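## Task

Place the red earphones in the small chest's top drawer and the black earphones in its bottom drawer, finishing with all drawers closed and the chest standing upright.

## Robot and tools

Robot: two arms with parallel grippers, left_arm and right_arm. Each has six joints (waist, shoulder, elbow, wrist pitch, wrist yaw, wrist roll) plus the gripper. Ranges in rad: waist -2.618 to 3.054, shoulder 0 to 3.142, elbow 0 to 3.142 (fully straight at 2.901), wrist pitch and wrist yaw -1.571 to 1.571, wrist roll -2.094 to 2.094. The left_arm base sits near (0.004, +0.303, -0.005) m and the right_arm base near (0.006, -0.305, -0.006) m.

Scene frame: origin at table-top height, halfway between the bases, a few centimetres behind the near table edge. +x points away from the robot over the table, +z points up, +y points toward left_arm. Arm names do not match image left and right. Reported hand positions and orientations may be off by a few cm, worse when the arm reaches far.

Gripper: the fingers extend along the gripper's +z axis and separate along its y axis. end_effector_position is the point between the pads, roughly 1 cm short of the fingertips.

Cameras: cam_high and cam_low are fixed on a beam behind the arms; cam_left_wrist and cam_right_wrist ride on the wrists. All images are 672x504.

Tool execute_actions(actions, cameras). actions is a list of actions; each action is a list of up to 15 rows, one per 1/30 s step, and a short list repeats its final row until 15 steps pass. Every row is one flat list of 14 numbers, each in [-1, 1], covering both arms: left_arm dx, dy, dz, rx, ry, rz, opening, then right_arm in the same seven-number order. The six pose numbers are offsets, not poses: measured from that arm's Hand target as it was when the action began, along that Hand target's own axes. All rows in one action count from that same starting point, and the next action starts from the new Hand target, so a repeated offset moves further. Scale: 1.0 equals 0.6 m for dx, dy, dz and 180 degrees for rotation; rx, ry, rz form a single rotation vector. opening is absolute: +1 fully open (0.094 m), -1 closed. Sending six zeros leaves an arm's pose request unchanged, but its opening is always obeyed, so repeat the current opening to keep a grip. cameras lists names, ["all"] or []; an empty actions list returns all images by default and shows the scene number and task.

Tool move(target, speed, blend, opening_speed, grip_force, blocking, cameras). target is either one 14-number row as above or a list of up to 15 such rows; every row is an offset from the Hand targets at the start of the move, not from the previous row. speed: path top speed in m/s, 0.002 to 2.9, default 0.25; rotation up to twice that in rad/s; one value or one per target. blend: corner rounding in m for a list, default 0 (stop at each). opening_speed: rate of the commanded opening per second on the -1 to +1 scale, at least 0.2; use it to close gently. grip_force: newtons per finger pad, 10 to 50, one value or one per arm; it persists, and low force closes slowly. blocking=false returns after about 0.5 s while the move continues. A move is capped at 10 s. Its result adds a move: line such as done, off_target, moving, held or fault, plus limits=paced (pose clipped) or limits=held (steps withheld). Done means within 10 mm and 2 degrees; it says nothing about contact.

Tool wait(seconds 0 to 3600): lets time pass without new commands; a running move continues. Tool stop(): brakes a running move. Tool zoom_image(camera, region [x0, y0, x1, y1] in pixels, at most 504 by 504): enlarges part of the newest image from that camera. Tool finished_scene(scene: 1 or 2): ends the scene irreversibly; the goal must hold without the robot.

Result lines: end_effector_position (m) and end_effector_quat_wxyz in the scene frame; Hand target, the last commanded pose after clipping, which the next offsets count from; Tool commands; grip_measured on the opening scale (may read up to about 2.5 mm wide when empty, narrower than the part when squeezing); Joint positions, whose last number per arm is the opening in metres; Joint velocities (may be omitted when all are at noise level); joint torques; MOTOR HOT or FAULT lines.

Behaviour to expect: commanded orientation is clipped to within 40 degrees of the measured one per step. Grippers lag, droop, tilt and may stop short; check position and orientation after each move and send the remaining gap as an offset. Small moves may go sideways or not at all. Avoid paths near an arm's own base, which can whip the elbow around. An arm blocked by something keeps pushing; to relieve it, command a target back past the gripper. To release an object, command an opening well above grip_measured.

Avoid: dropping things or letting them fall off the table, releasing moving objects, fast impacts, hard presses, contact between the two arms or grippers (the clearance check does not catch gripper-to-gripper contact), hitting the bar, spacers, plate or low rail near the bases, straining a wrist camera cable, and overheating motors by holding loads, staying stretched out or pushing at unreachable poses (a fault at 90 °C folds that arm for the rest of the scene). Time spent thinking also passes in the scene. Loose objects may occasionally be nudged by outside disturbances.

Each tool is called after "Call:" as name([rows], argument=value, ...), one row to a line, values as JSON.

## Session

Call:
execute_actions(actions=[])

Scene clock: 0.00 s.
left_arm: end_effector_position=(+0.2357, +0.1658, +0.1676) grip_measured=+1.000 end_effector_quat_wxyz=(+0.475, +0.006, +0.848, -0.234) | right_arm: end_effector_position=(+0.2401, -0.2747, +0.1661) grip_measured=+1.000 end_effector_quat_wxyz=(+0.494, +0.142, +0.857, +0.028)
Joint positions: left_arm=[-0.592 0.571 0.434 -0.327 -0.13 -0.522 0.094] | right_arm=[0.528 0.526 0.521 -0.626 0.558 0.577 0.094]
Joint velocities: within noise
Joint torques (N m): no reading
Heat: left arm: 30 °C; right arm: 26 °C.
Hand target: left_arm +0.2362, +0.1657, +0.1715; +0.478, +0.005, +0.846, -0.235 | right_arm +0.2407, -0.2742, +0.1703; +0.497, +0.143, +0.855, +0.032
Tool commands: left_gripper/opening=+1.0 right_gripper/opening=+1.0

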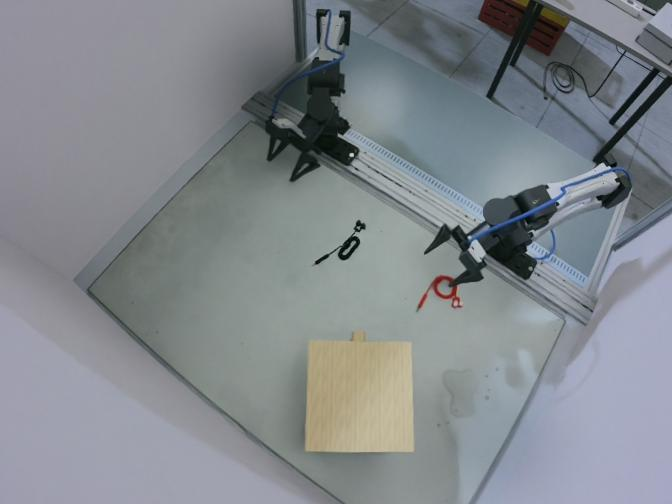

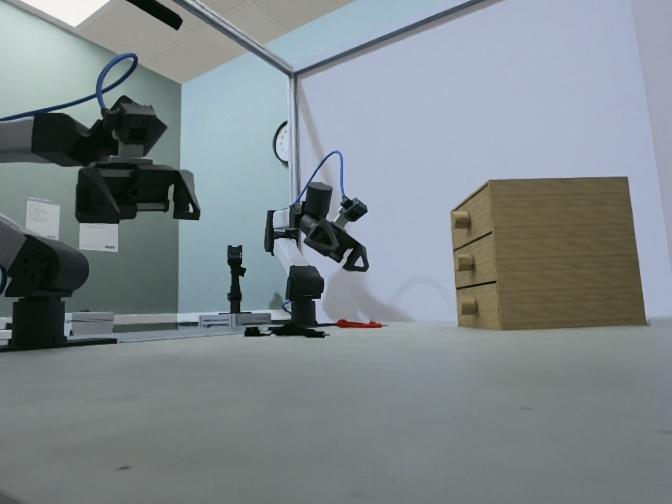

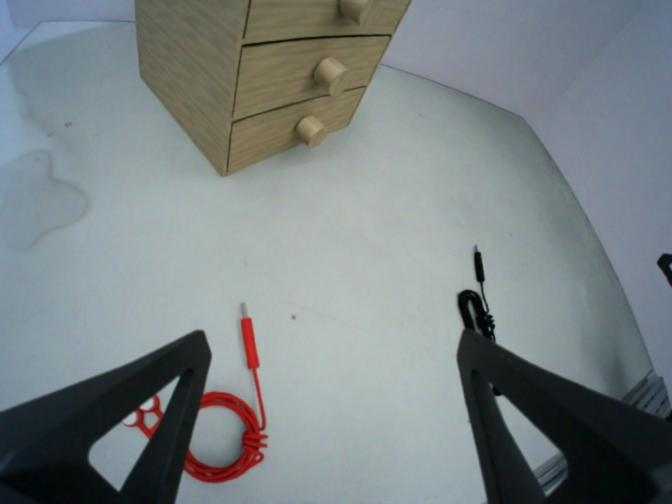

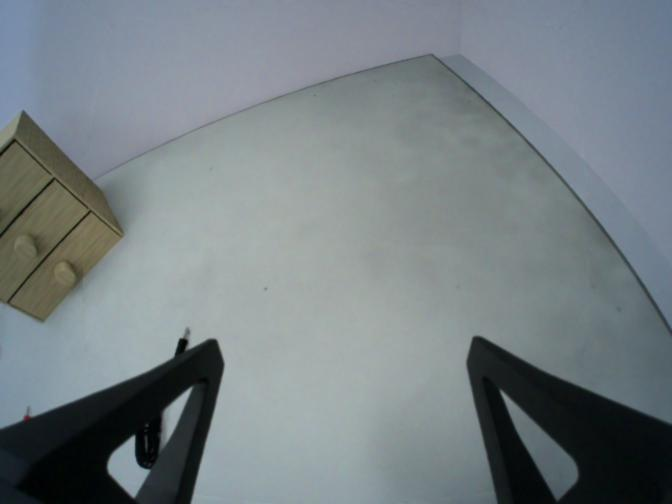

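Call:
move(target=[0.0475,0.0375,-0.002,-0.085,0.35,0.12,0.1,-0.01,0.468,0.052,-0.2105,-0.1071,-0.1337,0.4], speed=0.25, cameras=["all"])

Scene clock: 17.53 s.
left_arm: end_effector_position=(+0.2244, +0.1789, +0.1380) grip_measured=+0.103 end_effector_quat_wxyz=(+0.006, +0.207, +0.978, -0.011) | right_arm: end_effector_position=(+0.3250, -0.0173, +0.1997) grip_measured=+0.402 end_effector_quat_wxyz=(+0.633, -0.200, +0.729, +0.166)
Joint positions: left_arm=[-0.47 1.491 1.303 -1.372 0.023 -0.075 0.052] | right_arm=[0.869 1.409 0.612 0.645 0.359 0.026 0.066]
Joint torques (N m): left_arm=[-0.57 -4.01 8.49 0.15 -0.23 0.1] | right_arm=[-0.77 -3.93 10.66 2.16 -0.22 -0.09]
Heat: left arm: 33 °C; right arm: 29 °C.
Hand target: left_arm +0.2250, +0.1800, +0.1401; +0.000, +0.217, +0.976, -0.001 | right_arm +0.3302, -0.0099, +0.2147; +0.644, -0.198, +0.717, +0.178
Off the commanded pose: left_arm 0.002 m, 2 deg | right_arm 0.018 m, 2 deg.
move: off_target (right_arm)

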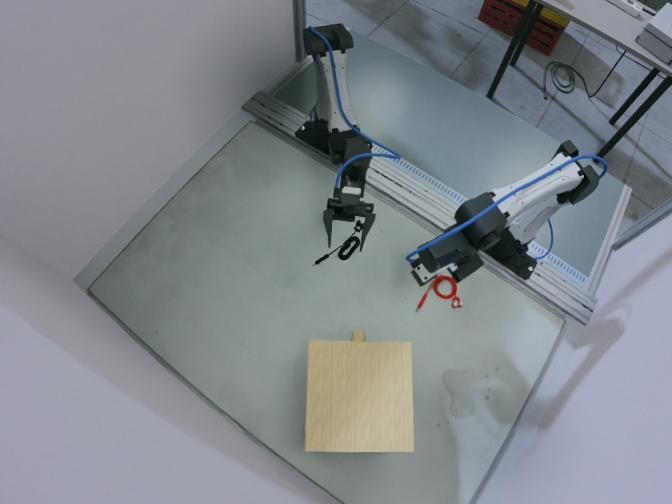

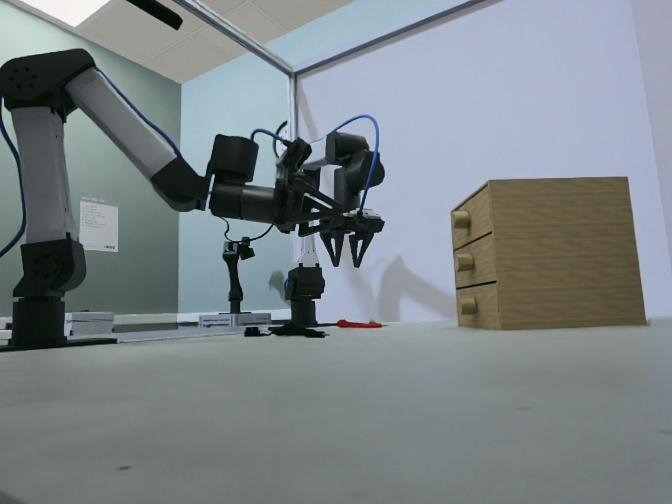

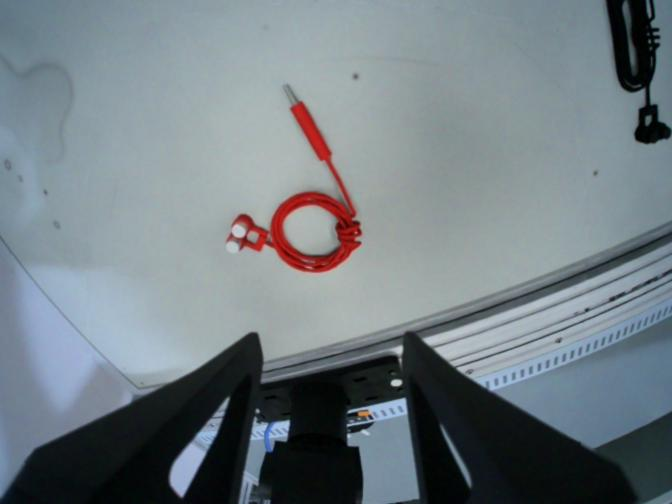

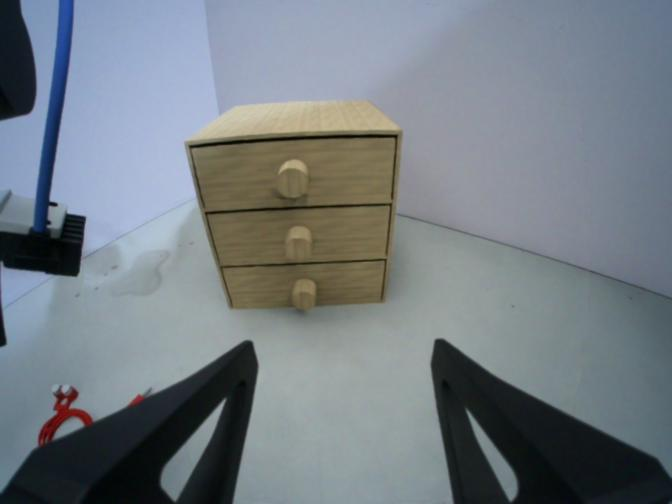

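Call:
move(target=[0.008,-0.02,0.155,0,0,0,-0.3,-0.008,0.085,0.2,0.017,0,0,0.4], speed=0.2, cameras=["cam_left_wrist","cam_right_wrist"])

Scene clock: 27.43 s.
left_arm: end_effector_position=(+0.2174, +0.1690, +0.0535) grip_measured=-0.297 end_effector_quat_wxyz=(+0.007, +0.218, +0.976, -0.011) | right_arm: end_effector_position=(+0.4042, +0.0890, +0.2027) grip_measured=+0.402 end_effector_quat_wxyz=(+0.647, -0.184, +0.723, +0.160)
Joint positions: left_arm=[-0.521 1.52 0.991 -1.027 0.023 -0.104 0.033] | right_arm=[0.898 1.909 1.14 0.649 0.422 0.026 0.066]
Joint torques (N m): left_arm=[-0.68 -4.08 5.41 0.42 -0.22 -0.14] | right_arm=[0.23 -7.6 10.88 1.88 0.1 0.01]
Heat: left arm: 34 °C; right arm: 31 °C.
Hand target: left_arm +0.2155, +0.1712, +0.0470; -0.001, +0.216, +0.976, -0.001 | right_arm +0.4068, +0.0956, +0.2067; +0.649, -0.181, +0.721, +0.159
Off the commanded pose: left_arm 0.007 m, 1 deg | right_arm 0.008 m, 0 deg.
move: done

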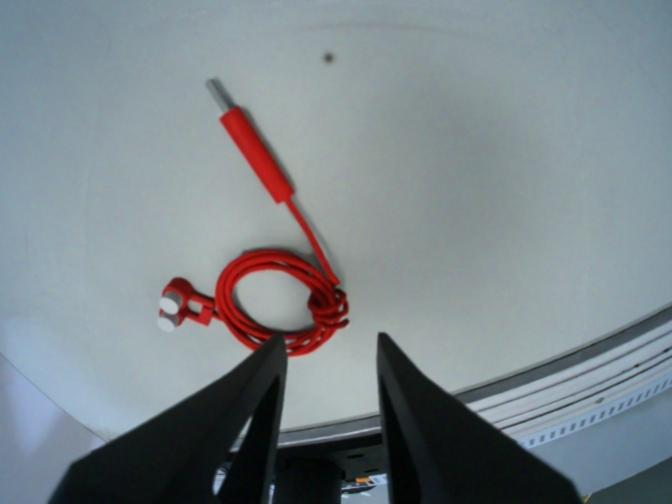

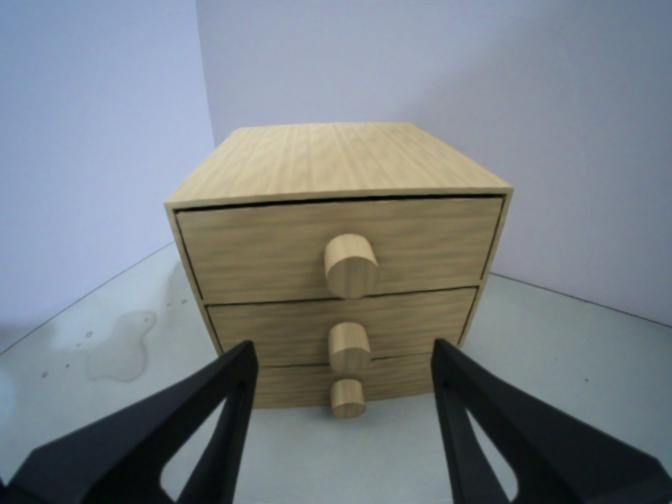

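Call:
move([
  [0.01,0,0.067,0,0,0,-0.3,0.008,-0.007,0.1,0,0,0,0.4],
  [0.01,0,0.067,0,0,0,-1,0.008,-0.007,0.1,0,0,0,0.4],
  [0.01,0,-0.15,0,0,0,-1,0.008,-0.007,0.1,0,0,0,0.4],
], speed=0.13, opening_speed=1.5, grip_force=[30, 50], cameras=["cam_left_wrist","cam_right_wrist"])

Scene clock: 36.33 s.
left_arm: end_effector_position=(+0.2101, +0.1724, +0.1288) grip_measured=-0.807 end_effector_quat_wxyz=(-0.006, +0.219, +0.976, -0.004) | right_arm: end_effector_position=(+0.4574, +0.1121, +0.1928) grip_measured=+0.402 end_effector_quat_wxyz=(+0.648, -0.175, +0.725, +0.153)
Joint positions: left_arm=[-0.526 1.479 1.257 -1.362 0.017 -0.106 0.009] | right_arm=[0.843 2.104 1.387 0.598 0.389 0.024 0.066]
Joint torques (N m): left_arm=[-0.14 -6.22 8.49 0.11 -0.15 -0.12] | right_arm=[-0.58 -9.09 11.14 1.95 -0.19 -0.05]
Heat: left arm: 34 °C; right arm: 33 °C.
Hand target: left_arm +0.2101, +0.1738, +0.1371; -0.001, +0.216, +0.976, -0.001 | right_arm +0.4610, +0.1195, +0.1959; +0.650, -0.181, +0.721, +0.159
Off the commanded pose: left_arm 0.008 m, 1 deg | right_arm 0.009 m, 1 deg.
grip_force (N): 30, 50
move: done

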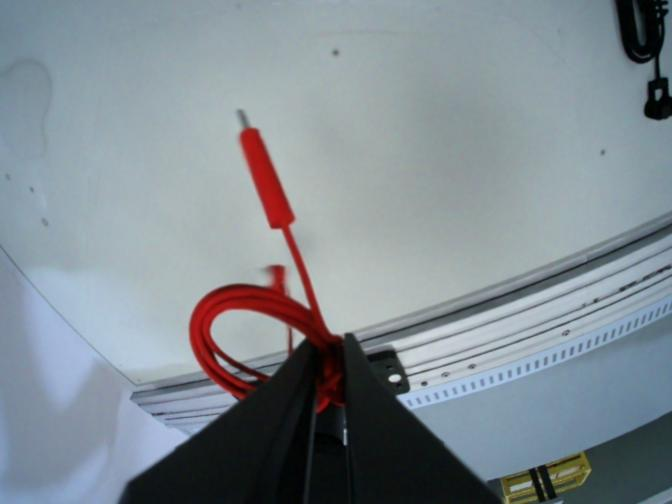

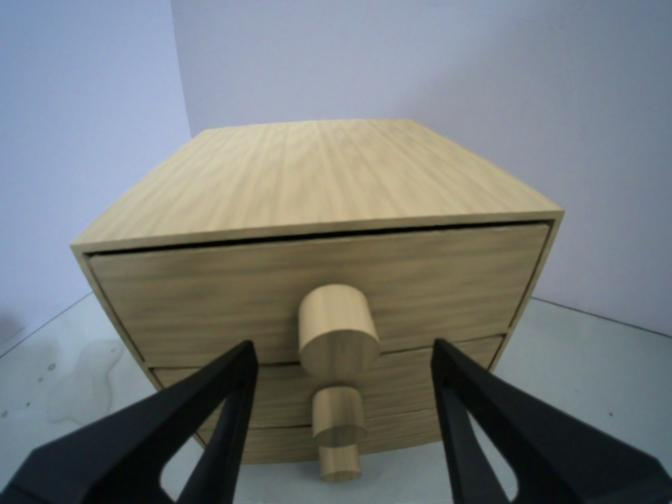

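Call:
move([
  [0,0,0,0,0,0,-1,0,0.004,0.022,0,0,0,0.4],
  [0,0,0,0,0,0,-1,0,0.004,0.022,0,0,0,-1],
  [0,0,0,0,0,0,-1,0.026,-0.001,-0.205,0,0,0,-1],
], speed=0.13, opening_speed=1.5, cameras=["all"])

Scene clock: 43.73 s.
left_arm: end_effector_position=(+0.2100, +0.1725, +0.1288) grip_measured=-0.807 end_effector_quat_wxyz=(-0.006, +0.219, +0.976, -0.004) | right_arm: end_effector_position=(+0.3626, +0.0566, +0.1861) grip_measured=-0.405 end_effector_quat_wxyz=(+0.647, -0.171, +0.728, +0.147)
Joint positions: left_arm=[-0.526 1.479 1.257 -1.363 0.017 -0.106 0.009] | right_arm=[0.951 1.783 0.901 0.749 0.511 0.041 0.028]
Joint torques (N m): left_arm=[-0.14 -6.22 8.49 0.1 -0.15 -0.12] | right_arm=[1.25 -9.44 5.9 2.03 -0.13 -0.11]
Heat: left arm: 35 °C; right arm: 33 °C.
Hand target: left_arm +0.2102, +0.1738, +0.1371; +0.000, +0.216, +0.976, -0.001 | right_arm +0.3518, +0.0609, +0.1932; +0.650, -0.181, +0.721, +0.159
Off the commanded pose: left_arm 0.008 m, 1 deg | right_arm 0.014 m, 2 deg.
grip_force (N): 30, 50
move: off_target (right_arm)

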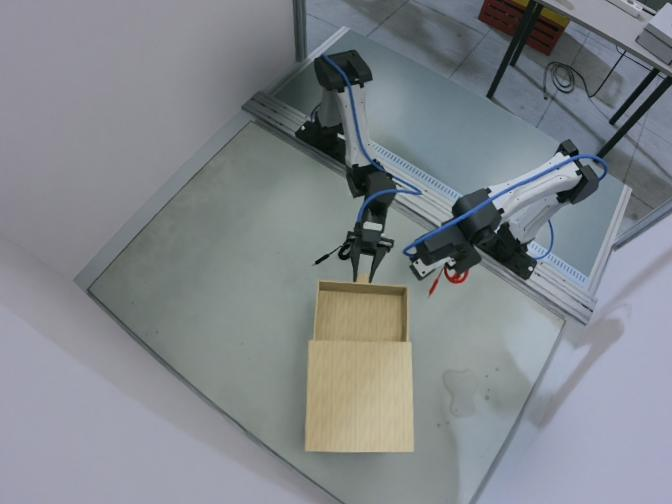

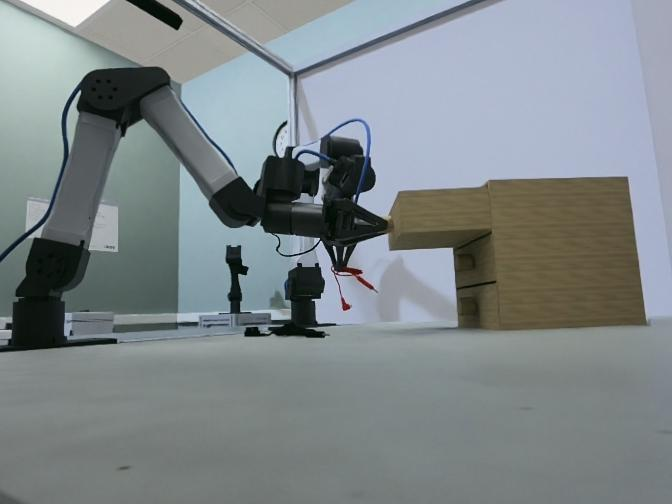

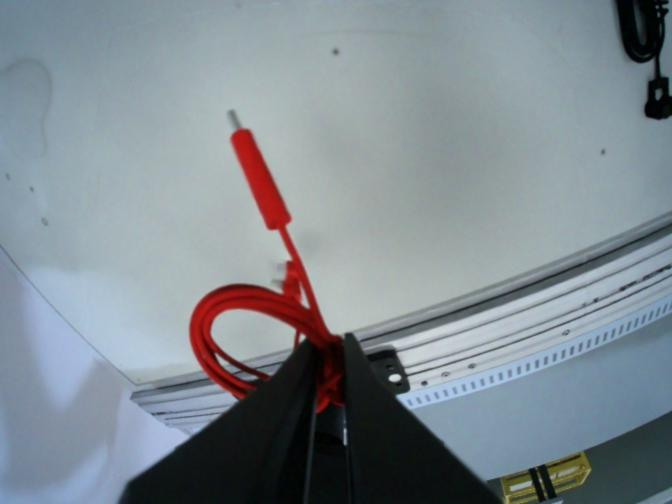

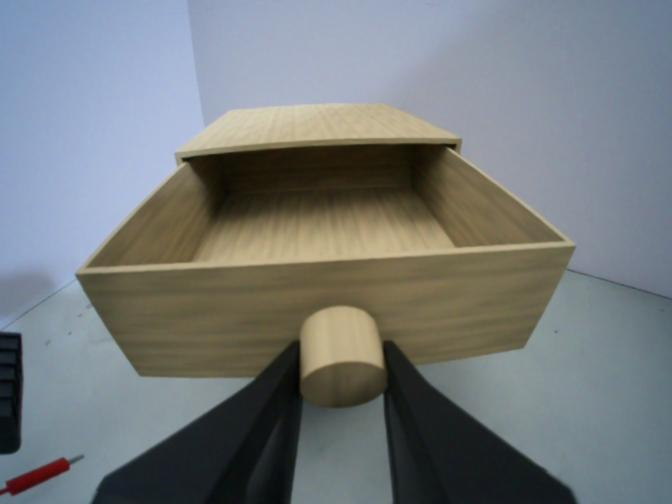

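Call:
move([
  [0,0,0,0,0,0,-1,0,0,0,0,0,0,0.3],
  [-0.07,0.007,-0.338,0,0,0,-1,0.03,0,-0.2,0,0,0,0.3],
  [-0.362,-0.0075,-0.33,0,0,0,-1,0.03,0,-0.2,0,0,0,0.3],
], speed=0.25, blend=[0,0.04,0], cameras=["all"])

Scene clock: 52.50 s.
left_arm: end_effector_position=(+0.4079, +0.0733, +0.3458) grip_measured=-0.807 end_effector_quat_wxyz=(+0.326, +0.198, +0.919, -0.105) | right_arm: end_effector_position=(+0.2477, +0.0085, +0.1892) grip_measured=+0.298 end_effector_quat_wxyz=(+0.651, -0.185, +0.719, +0.160)
Joint positions: left_arm=[-0.484 2.077 2.719 -1.52 0.017 -0.09 0.009] | right_arm=[1.199 1.407 0.512 0.762 0.72 0.061 0.061]
Joint torques (N m): left_arm=[0.69 -7.75 7.12 0.95 -0.04 0.1] | right_arm=[0.23 -5.74 6.04 1.74 0.15 0.09]
Heat: left arm: 36 °C; right arm: 33 °C.
Hand target: left_arm +0.4054, +0.0782, +0.3348; +0.000, +0.216, +0.976, -0.001 | right_arm +0.2448, +0.0041, +0.1879; +0.650, -0.181, +0.721, +0.159
Off the commanded pose: left_arm 0.012 m, 40 deg; orientation clipped | right_arm 0.005 m, 1 deg.
joint sent to its limit (left arm) — joint 4 (wrist pitch), lower limit. The joint targets are off in orientation, not in position.
grip_force (N): 30, 50
move: off_target (left_arm); limits=paced

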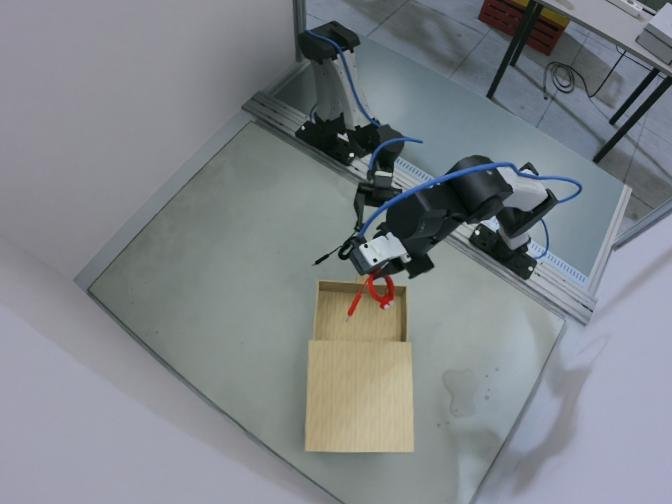

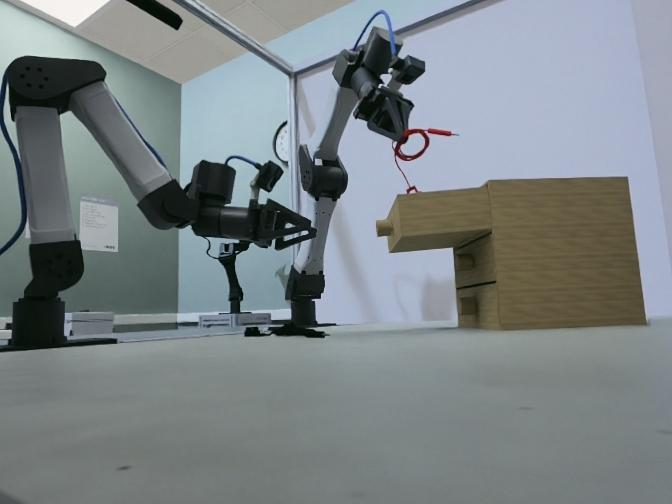

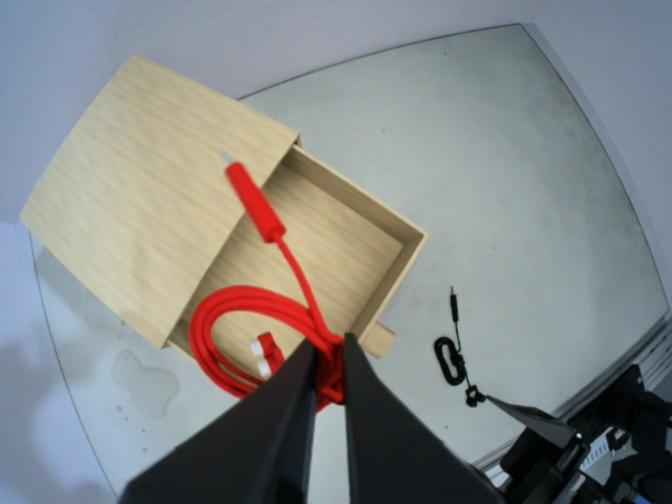

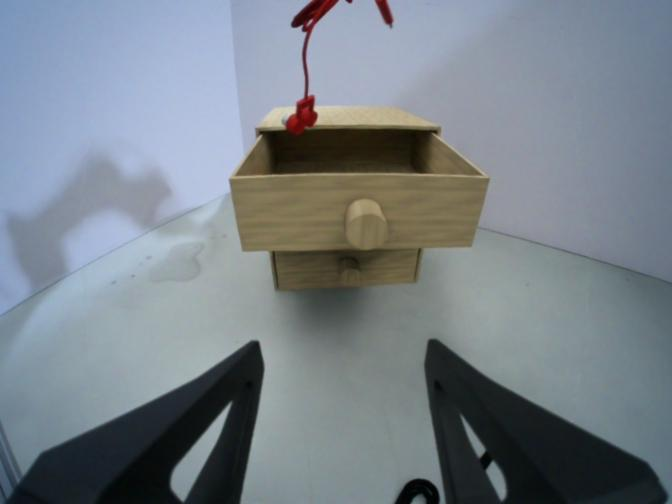

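Call:
move(target=[0,0,0.117,0,0,0,-1,0,0,0,0,0,0,0.3], speed=0.18, cameras=["all"])

Scene clock: 56.40 s.
left_arm: end_effector_position=(+0.4110, +0.0721, +0.2839) grip_measured=-0.807 end_effector_quat_wxyz=(+0.243, +0.203, +0.945, -0.080) | right_arm: end_effector_position=(+0.2475, +0.0086, +0.1892) grip_measured=+0.298 end_effector_quat_wxyz=(+0.651, -0.185, +0.719, +0.160)
Joint positions: left_arm=[-0.484 2.109 2.57 -1.52 0.017 -0.087 0.009] | right_arm=[1.2 1.407 0.512 0.762 0.72 0.061 0.061]
Joint torques (N m): left_arm=[0.43 -8.42 5.04 0.72 -0.08 0.1] | right_arm=[0.36 -5.89 6.04 1.76 0.12 0.09]
Heat: left arm: 36 °C; right arm: 33 °C.
Hand target: left_arm +0.4054, +0.0781, +0.2646; +0.000, +0.216, +0.976, -0.001 | right_arm +0.2446, +0.0042, +0.1879; +0.650, -0.181, +0.721, +0.159
Off the commanded pose: left_arm 0.021 m, 30 deg | right_arm 0.005 m, 1 deg.
joint sent to its limit (left arm) — joint 4 (wrist pitch), lower limit. The joint targets are off in orientation, not in position.
grip_force (N): 30, 50
move: off_target (left_arm)

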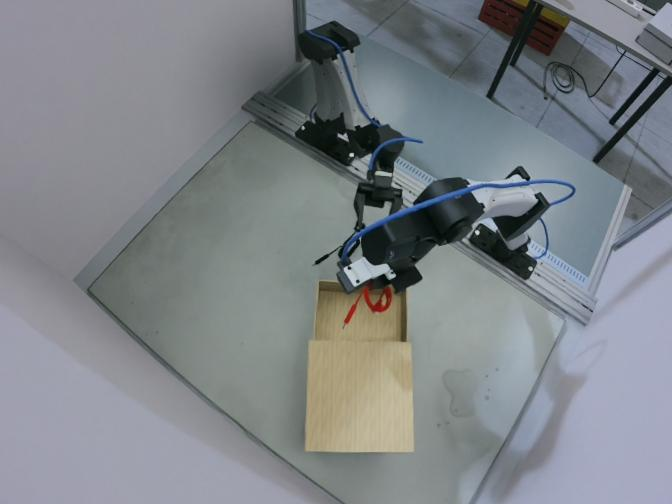

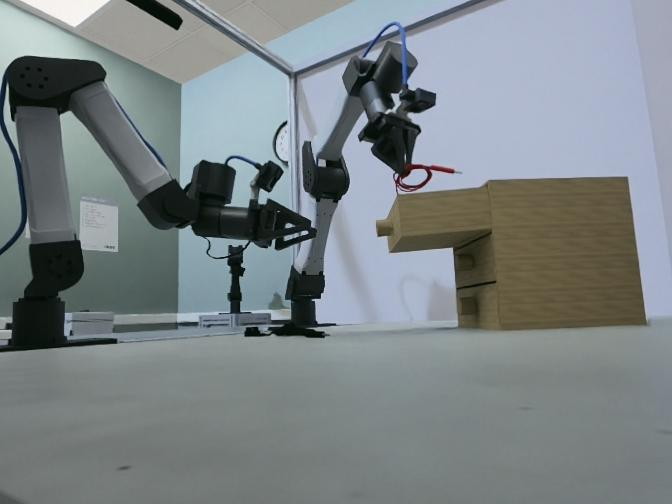

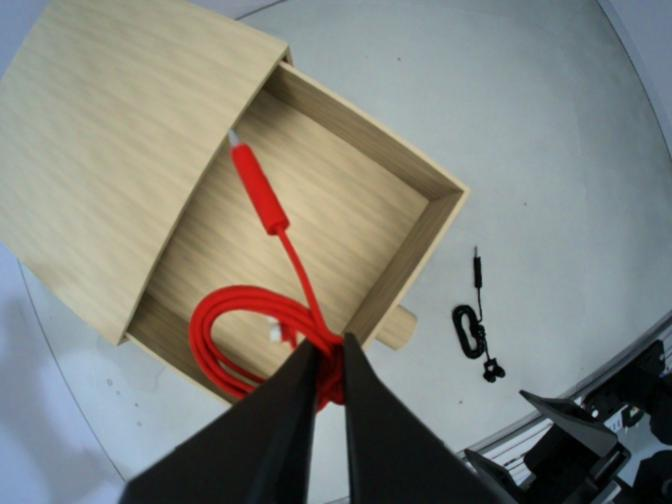

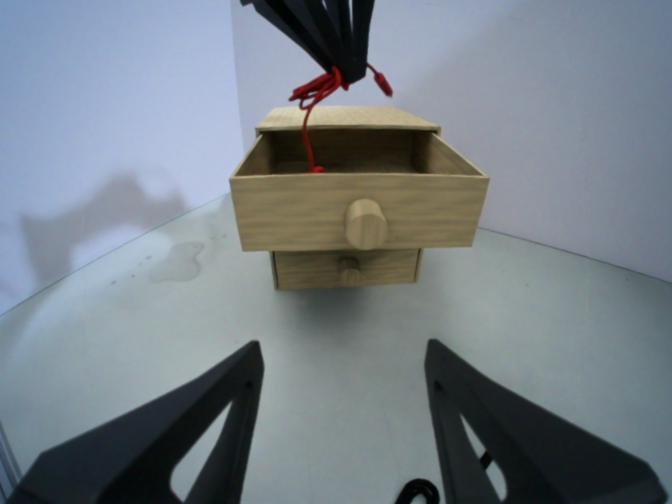

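Call:
move(target=[-0.021,0.026,0,0,0,0.278,-1,0,0,0,0,0,0,0.3], speed=0.2, cameras=["cam_left_wrist","cam_right_wrist","cam_high"])

Scene clock: 64.30 s.
left_arm: end_effector_position=(+0.4284, +0.0841, +0.2749) grip_measured=-0.807 end_effector_quat_wxyz=(+0.250, +0.580, +0.774, +0.031) | right_arm: end_effector_position=(+0.2475, +0.0086, +0.1892) grip_measured=+0.298 end_effector_quat_wxyz=(+0.651, -0.185, +0.719, +0.160)
Joint positions: left_arm=[-0.438 2.154 2.607 -1.52 0.034 0.816 0.009] | right_arm=[1.2 1.407 0.512 0.762 0.72 0.061 0.061]
Joint torques (N m): left_arm=[-0.46 -8.54 7.79 0.68 -0.17 0.09] | right_arm=[0.28 -5.9 6.08 1.76 0.15 0.1]
Heat: left arm: 36 °C; right arm: 32 °C.
Hand target: left_arm +0.4234, +0.0868, +0.2647; +0.001, +0.609, +0.793, -0.001 | right_arm +0.2446, +0.0042, +0.1879; +0.650, -0.181, +0.721, +0.159
Off the commanded pose: left_arm 0.012 m, 29 deg | right_arm 0.005 m, 1 deg.
joint sent to its limit (left arm) — joint 4 (wrist pitch), lower limit. The joint targets are off in orientation, not in position.
grip_force (N): 30, 50
move: off_target (left_arm)
Images, in order (width x height): cam_high 672x504, cam_left_wrist 672x504, cam_right_wrist 672x504.

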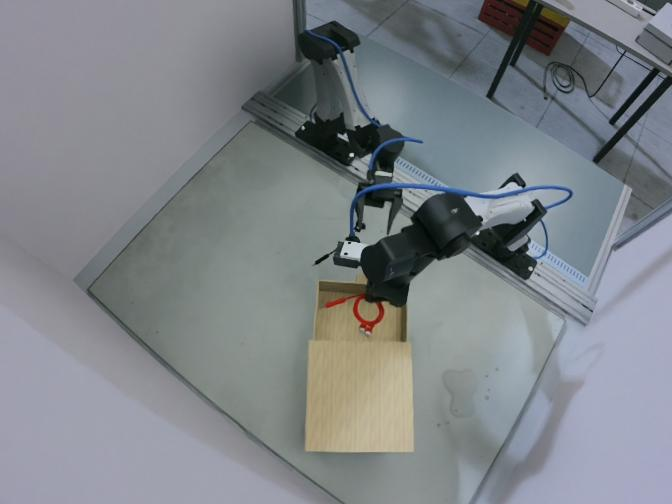

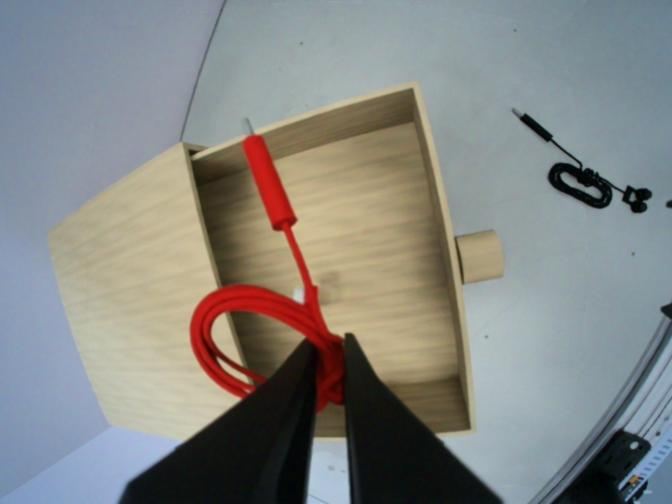

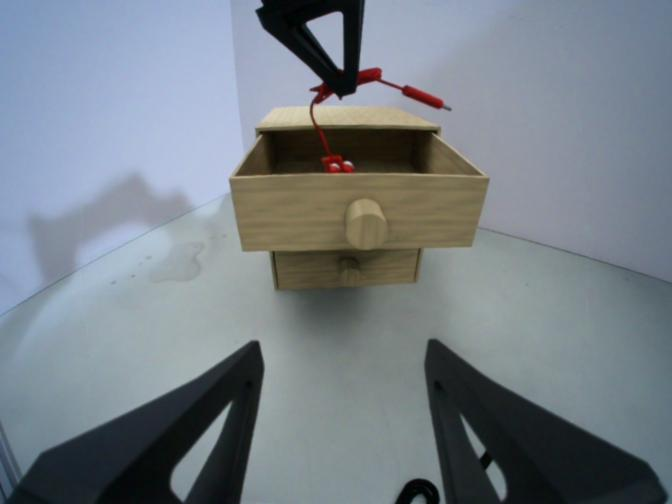

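Call:
move([
  [0.003,-0.032,0,0,0,0,-1,0,0,0,0,0,0,0.3],
  [0.003,-0.032,0.1,0,0,0,-1,0,0,0,0,0,0,0.3],
], speed=0.15, blend=[0.01,0], cameras=["cam_left_wrist","cam_right_wrist"])

Scene clock: 70.37 s.
left_arm: end_effector_position=(+0.4134, +0.0787, +0.2224) grip_measured=-0.807 end_effector_quat_wxyz=(+0.170, +0.601, +0.781, +0.020) | right_arm: end_effector_position=(+0.2475, +0.0086, +0.1892) grip_measured=+0.298 end_effector_quat_wxyz=(+0.651, -0.185, +0.719, +0.160)
Joint positions: left_arm=[-0.468 2.166 2.454 -1.521 0.023 0.817 0.009] | right_arm=[1.2 1.407 0.512 0.762 0.72 0.061 0.061]
Joint torques (N m): left_arm=[-0.51 -9.09 5.41 0.43 -0.13 -0.11] | right_arm=[0.12 -5.68 5.79 1.75 0.13 0.1]
Heat: left arm: 35 °C; right arm: 32 °C.
Hand target: left_arm +0.4044, +0.0834, +0.2047; +0.001, +0.609, +0.793, -0.001 | right_arm +0.2446, +0.0042, +0.1879; +0.650, -0.181, +0.721, +0.159
Off the commanded pose: left_arm 0.020 m, 20 deg | right_arm 0.005 m, 1 deg.
joint sent to its limit (left arm) — joint 4 (wrist pitch), lower limit. The joint targets are off in orientation, not in position.
grip_force (N): 30, 50
move: off_target (left_arm)

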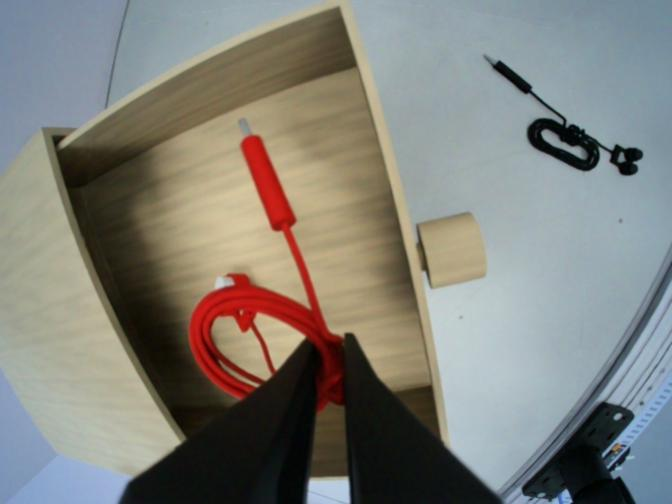

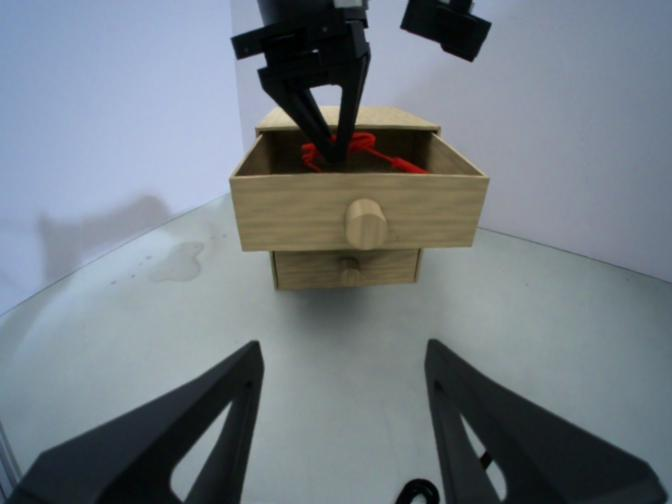

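Call:
move([
  [0,0,0.035,0,0,0,-1,0,0,0,0,0,0,0.3],
  [0,0,0.035,0,0,0,-0.4,0,0,0,0,0,0,0.3],
  [0,0,-0.22,0,0,0,-0.4,0,0,0,0,0,0,0.3],
], speed=0.13, opening_speed=0.8, cameras=["cam_left_wrist","cam_right_wrist"])

Scene clock: 86.20 s.
left_arm: end_effector_position=(+0.4178, +0.0759, +0.3261) grip_measured=-0.403 end_effector_quat_wxyz=(+0.316, +0.579, +0.750, +0.045) | right_arm: end_effector_position=(+0.2475, +0.0086, +0.1892) grip_measured=+0.298 end_effector_quat_wxyz=(+0.651, -0.185, +0.719, +0.160)
Joint positions: left_arm=[-0.468 2.109 2.704 -1.521 0.022 0.817 0.028] | right_arm=[1.2 1.407 0.512 0.762 0.72 0.061 0.061]
Joint torques (N m): left_arm=[-0.17 -12.4 7.3 0.88 -0.09 -0.13] | right_arm=[0.27 -5.71 5.82 1.74 0.17 0.1]
Heat: left arm: 35 °C; right arm: 32 °C.
Hand target: left_arm +0.4043, +0.0837, +0.3365; +0.001, +0.609, +0.793, -0.001 | right_arm +0.2446, +0.0042, +0.1879; +0.650, -0.181, +0.721, +0.159
Off the commanded pose: left_arm 0.019 m, 37 deg | right_arm 0.005 m, 1 deg.
joint sent to its limit (left arm) — joint 4 (wrist pitch), lower limit. The joint targets are off in orientation, not in position.
grip_force (N): 30, 50
move: off_target (left_arm); target 2's new opening was sent with left_arm's hand 0.021 m and 16 deg from that target

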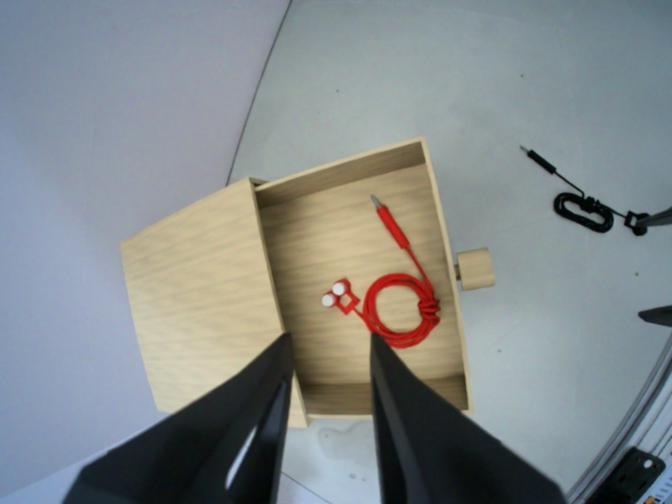

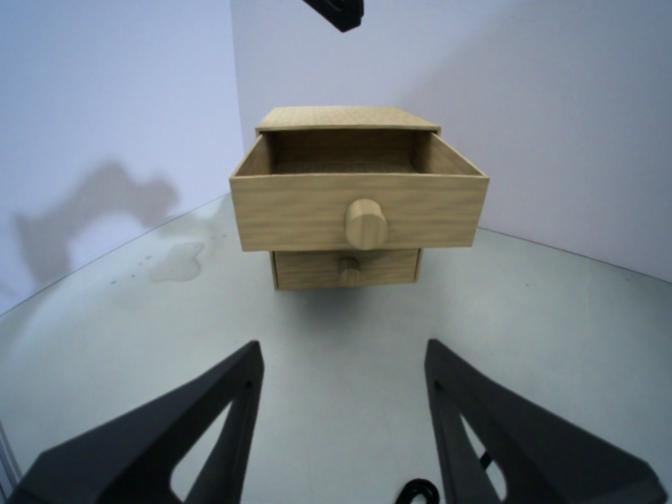

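Call:
move([
  [0.2,-0.118,0,0,0,-0.1,0.2,-0.031,-0.0025,0.183,0,0,0,0.4],
  [0.408,-0.236,0,0,0,-0.25,0.2,-0.072,0.008,0.461,0,0,0,0.4],
], speed=[0.2,0.13], blend=[0.01,0], cameras=["all"])

Scene clock: 96.70 s.
left_arm: end_effector_position=(+0.2159, +0.2801, +0.3461) grip_measured=+0.197 end_effector_quat_wxyz=(+0.337, +0.248, +0.907, +0.055) | right_arm: end_effector_position=(+0.4791, +0.1356, +0.2013) grip_measured=+0.398 end_effector_quat_wxyz=(+0.646, -0.183, +0.724, +0.159)
Joint positions: left_arm=[-0.07 1.087 1.725 -1.52 0.011 0.438 0.056] | right_arm=[0.834 2.197 1.579 0.497 0.36 0.021 0.066]
Joint torques (N m): left_arm=[0.65 -1.26 4.48 0.95 -0.09 -0.11] | right_arm=[-1.18 -8.59 12.15 1.96 -0.11 -0.09]
Heat: left arm: 36 °C; right arm: 33 °C.
Hand target: left_arm +0.2044, +0.2837, +0.3362; +0.000, +0.259, +0.966, -0.001 | right_arm +0.4895, +0.1393, +0.2017; +0.650, -0.181, +0.721, +0.159
Off the commanded pose: left_arm 0.016 m, 40 deg | right_arm 0.011 m, 1 deg.
joint sent to its limit (left arm) — joint 4 (wrist pitch), lower limit. The joint targets are off in orientation, not in position.
grip_force (N): 30, 50
move: off_target (left_arm, right_arm); limits=paced

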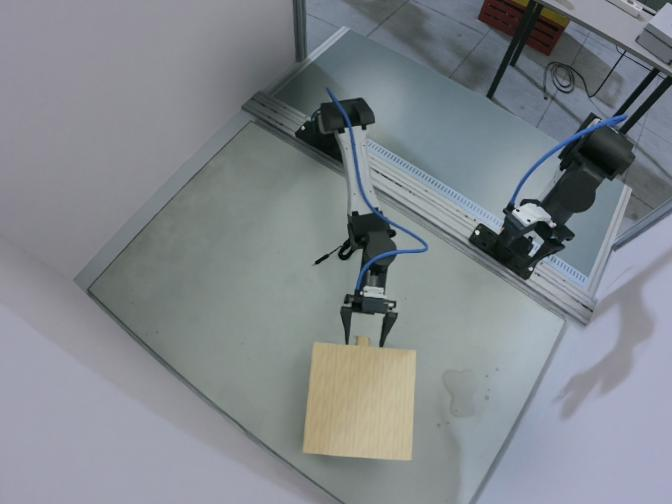

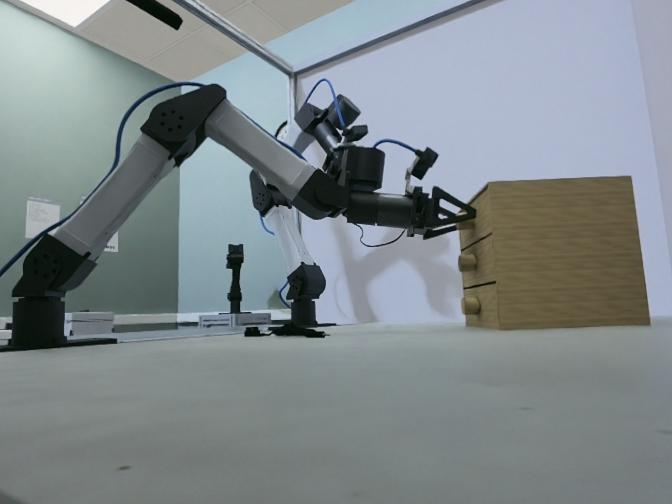

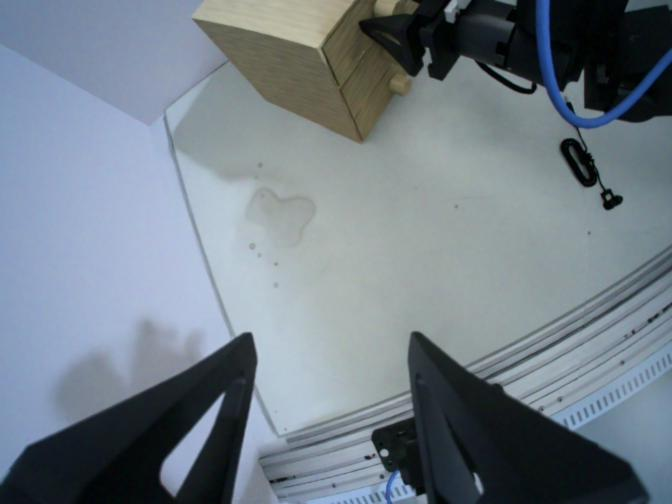

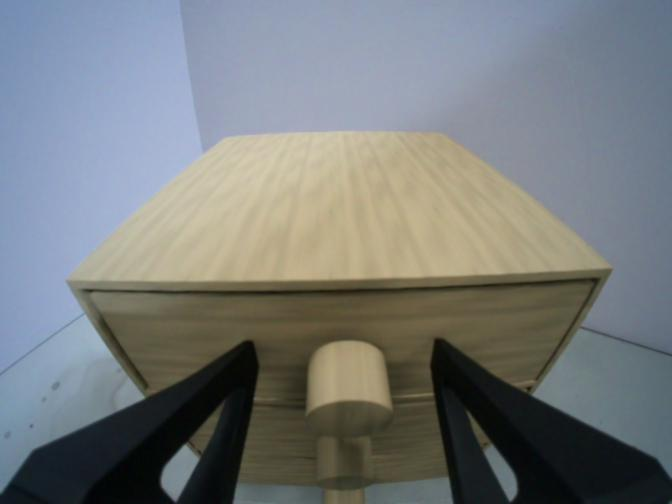

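Call:
move([
  [0,0,0,0,0,0,0.2,0,0,-0.2,0,0,0,0.4],
  [0,0,0,0,0,0,0.2,0.202,0.0045,-0.126,0,0.111,0,0.2],
], speed=0.22, blend=[0.03,0], cameras=["cam_right_wrist","cam_low","cam_left_wrist"])

Scene clock: 104.27 s.
left_arm: end_effector_position=(+0.2159, +0.2801, +0.3461) grip_measured=+0.197 end_effector_quat_wxyz=(+0.337, +0.248, +0.907, +0.055) | right_arm: end_effector_position=(+0.4064, +0.0928, +0.0881) grip_measured=+0.203 end_effector_quat_wxyz=(+0.516, -0.207, +0.823, +0.116)
Joint positions: left_arm=[-0.07 1.087 1.725 -1.52 0.011 0.438 0.056] | right_arm=[0.889 2.068 1.232 0.341 0.398 0.162 0.056]
Joint torques (N m): left_arm=[0.66 -1.25 4.48 0.95 -0.08 -0.11] | right_arm=[-0.54 -8.46 10.17 1.79 -0.13 0.09]
Heat: left arm: 34 °C; right arm: 33 °C.
Hand target: left_arm +0.2044, +0.2837, +0.3362; +0.000, +0.259, +0.966, -0.001 | right_arm +0.4109, +0.1000, +0.0892; +0.515, -0.206, +0.823, +0.125
Off the commanded pose: left_arm 0.016 m, 40 deg | right_arm 0.009 m, 1 deg.
joint sent to its limit (left arm) — joint 4 (wrist pitch), lower limit. The joint targets are off in orientation, not in position.
grip_force (N): 30, 50
move: done
Images, in order (width x height): cam_low 672x504, cam_left_wrist 672x504, cam_right_wrist 672x504.

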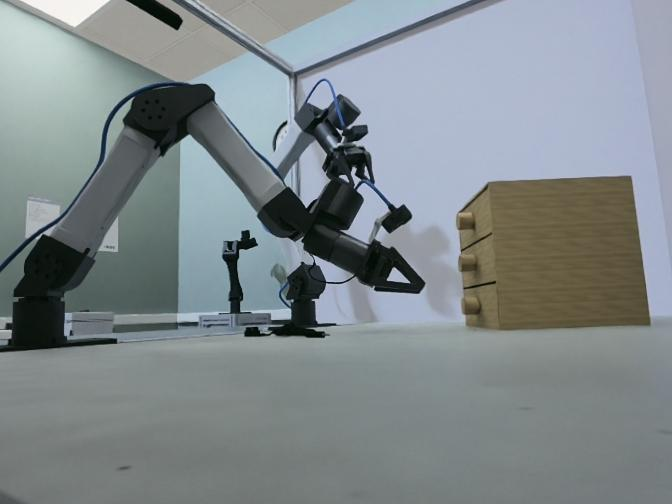

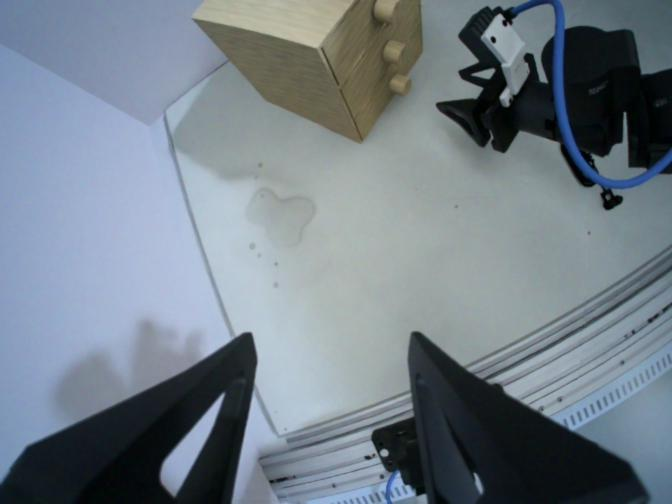

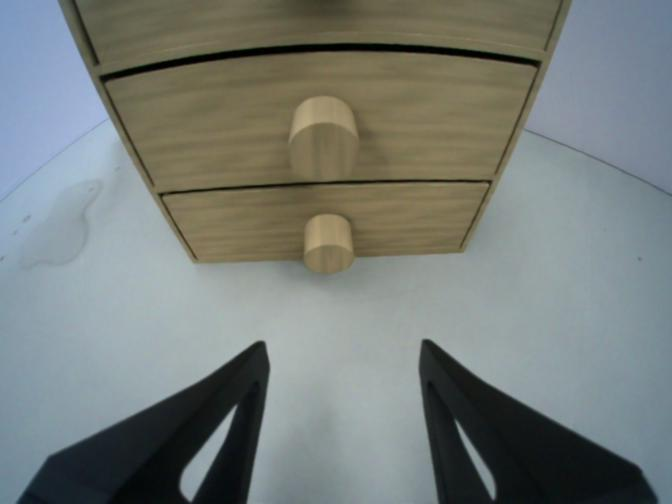

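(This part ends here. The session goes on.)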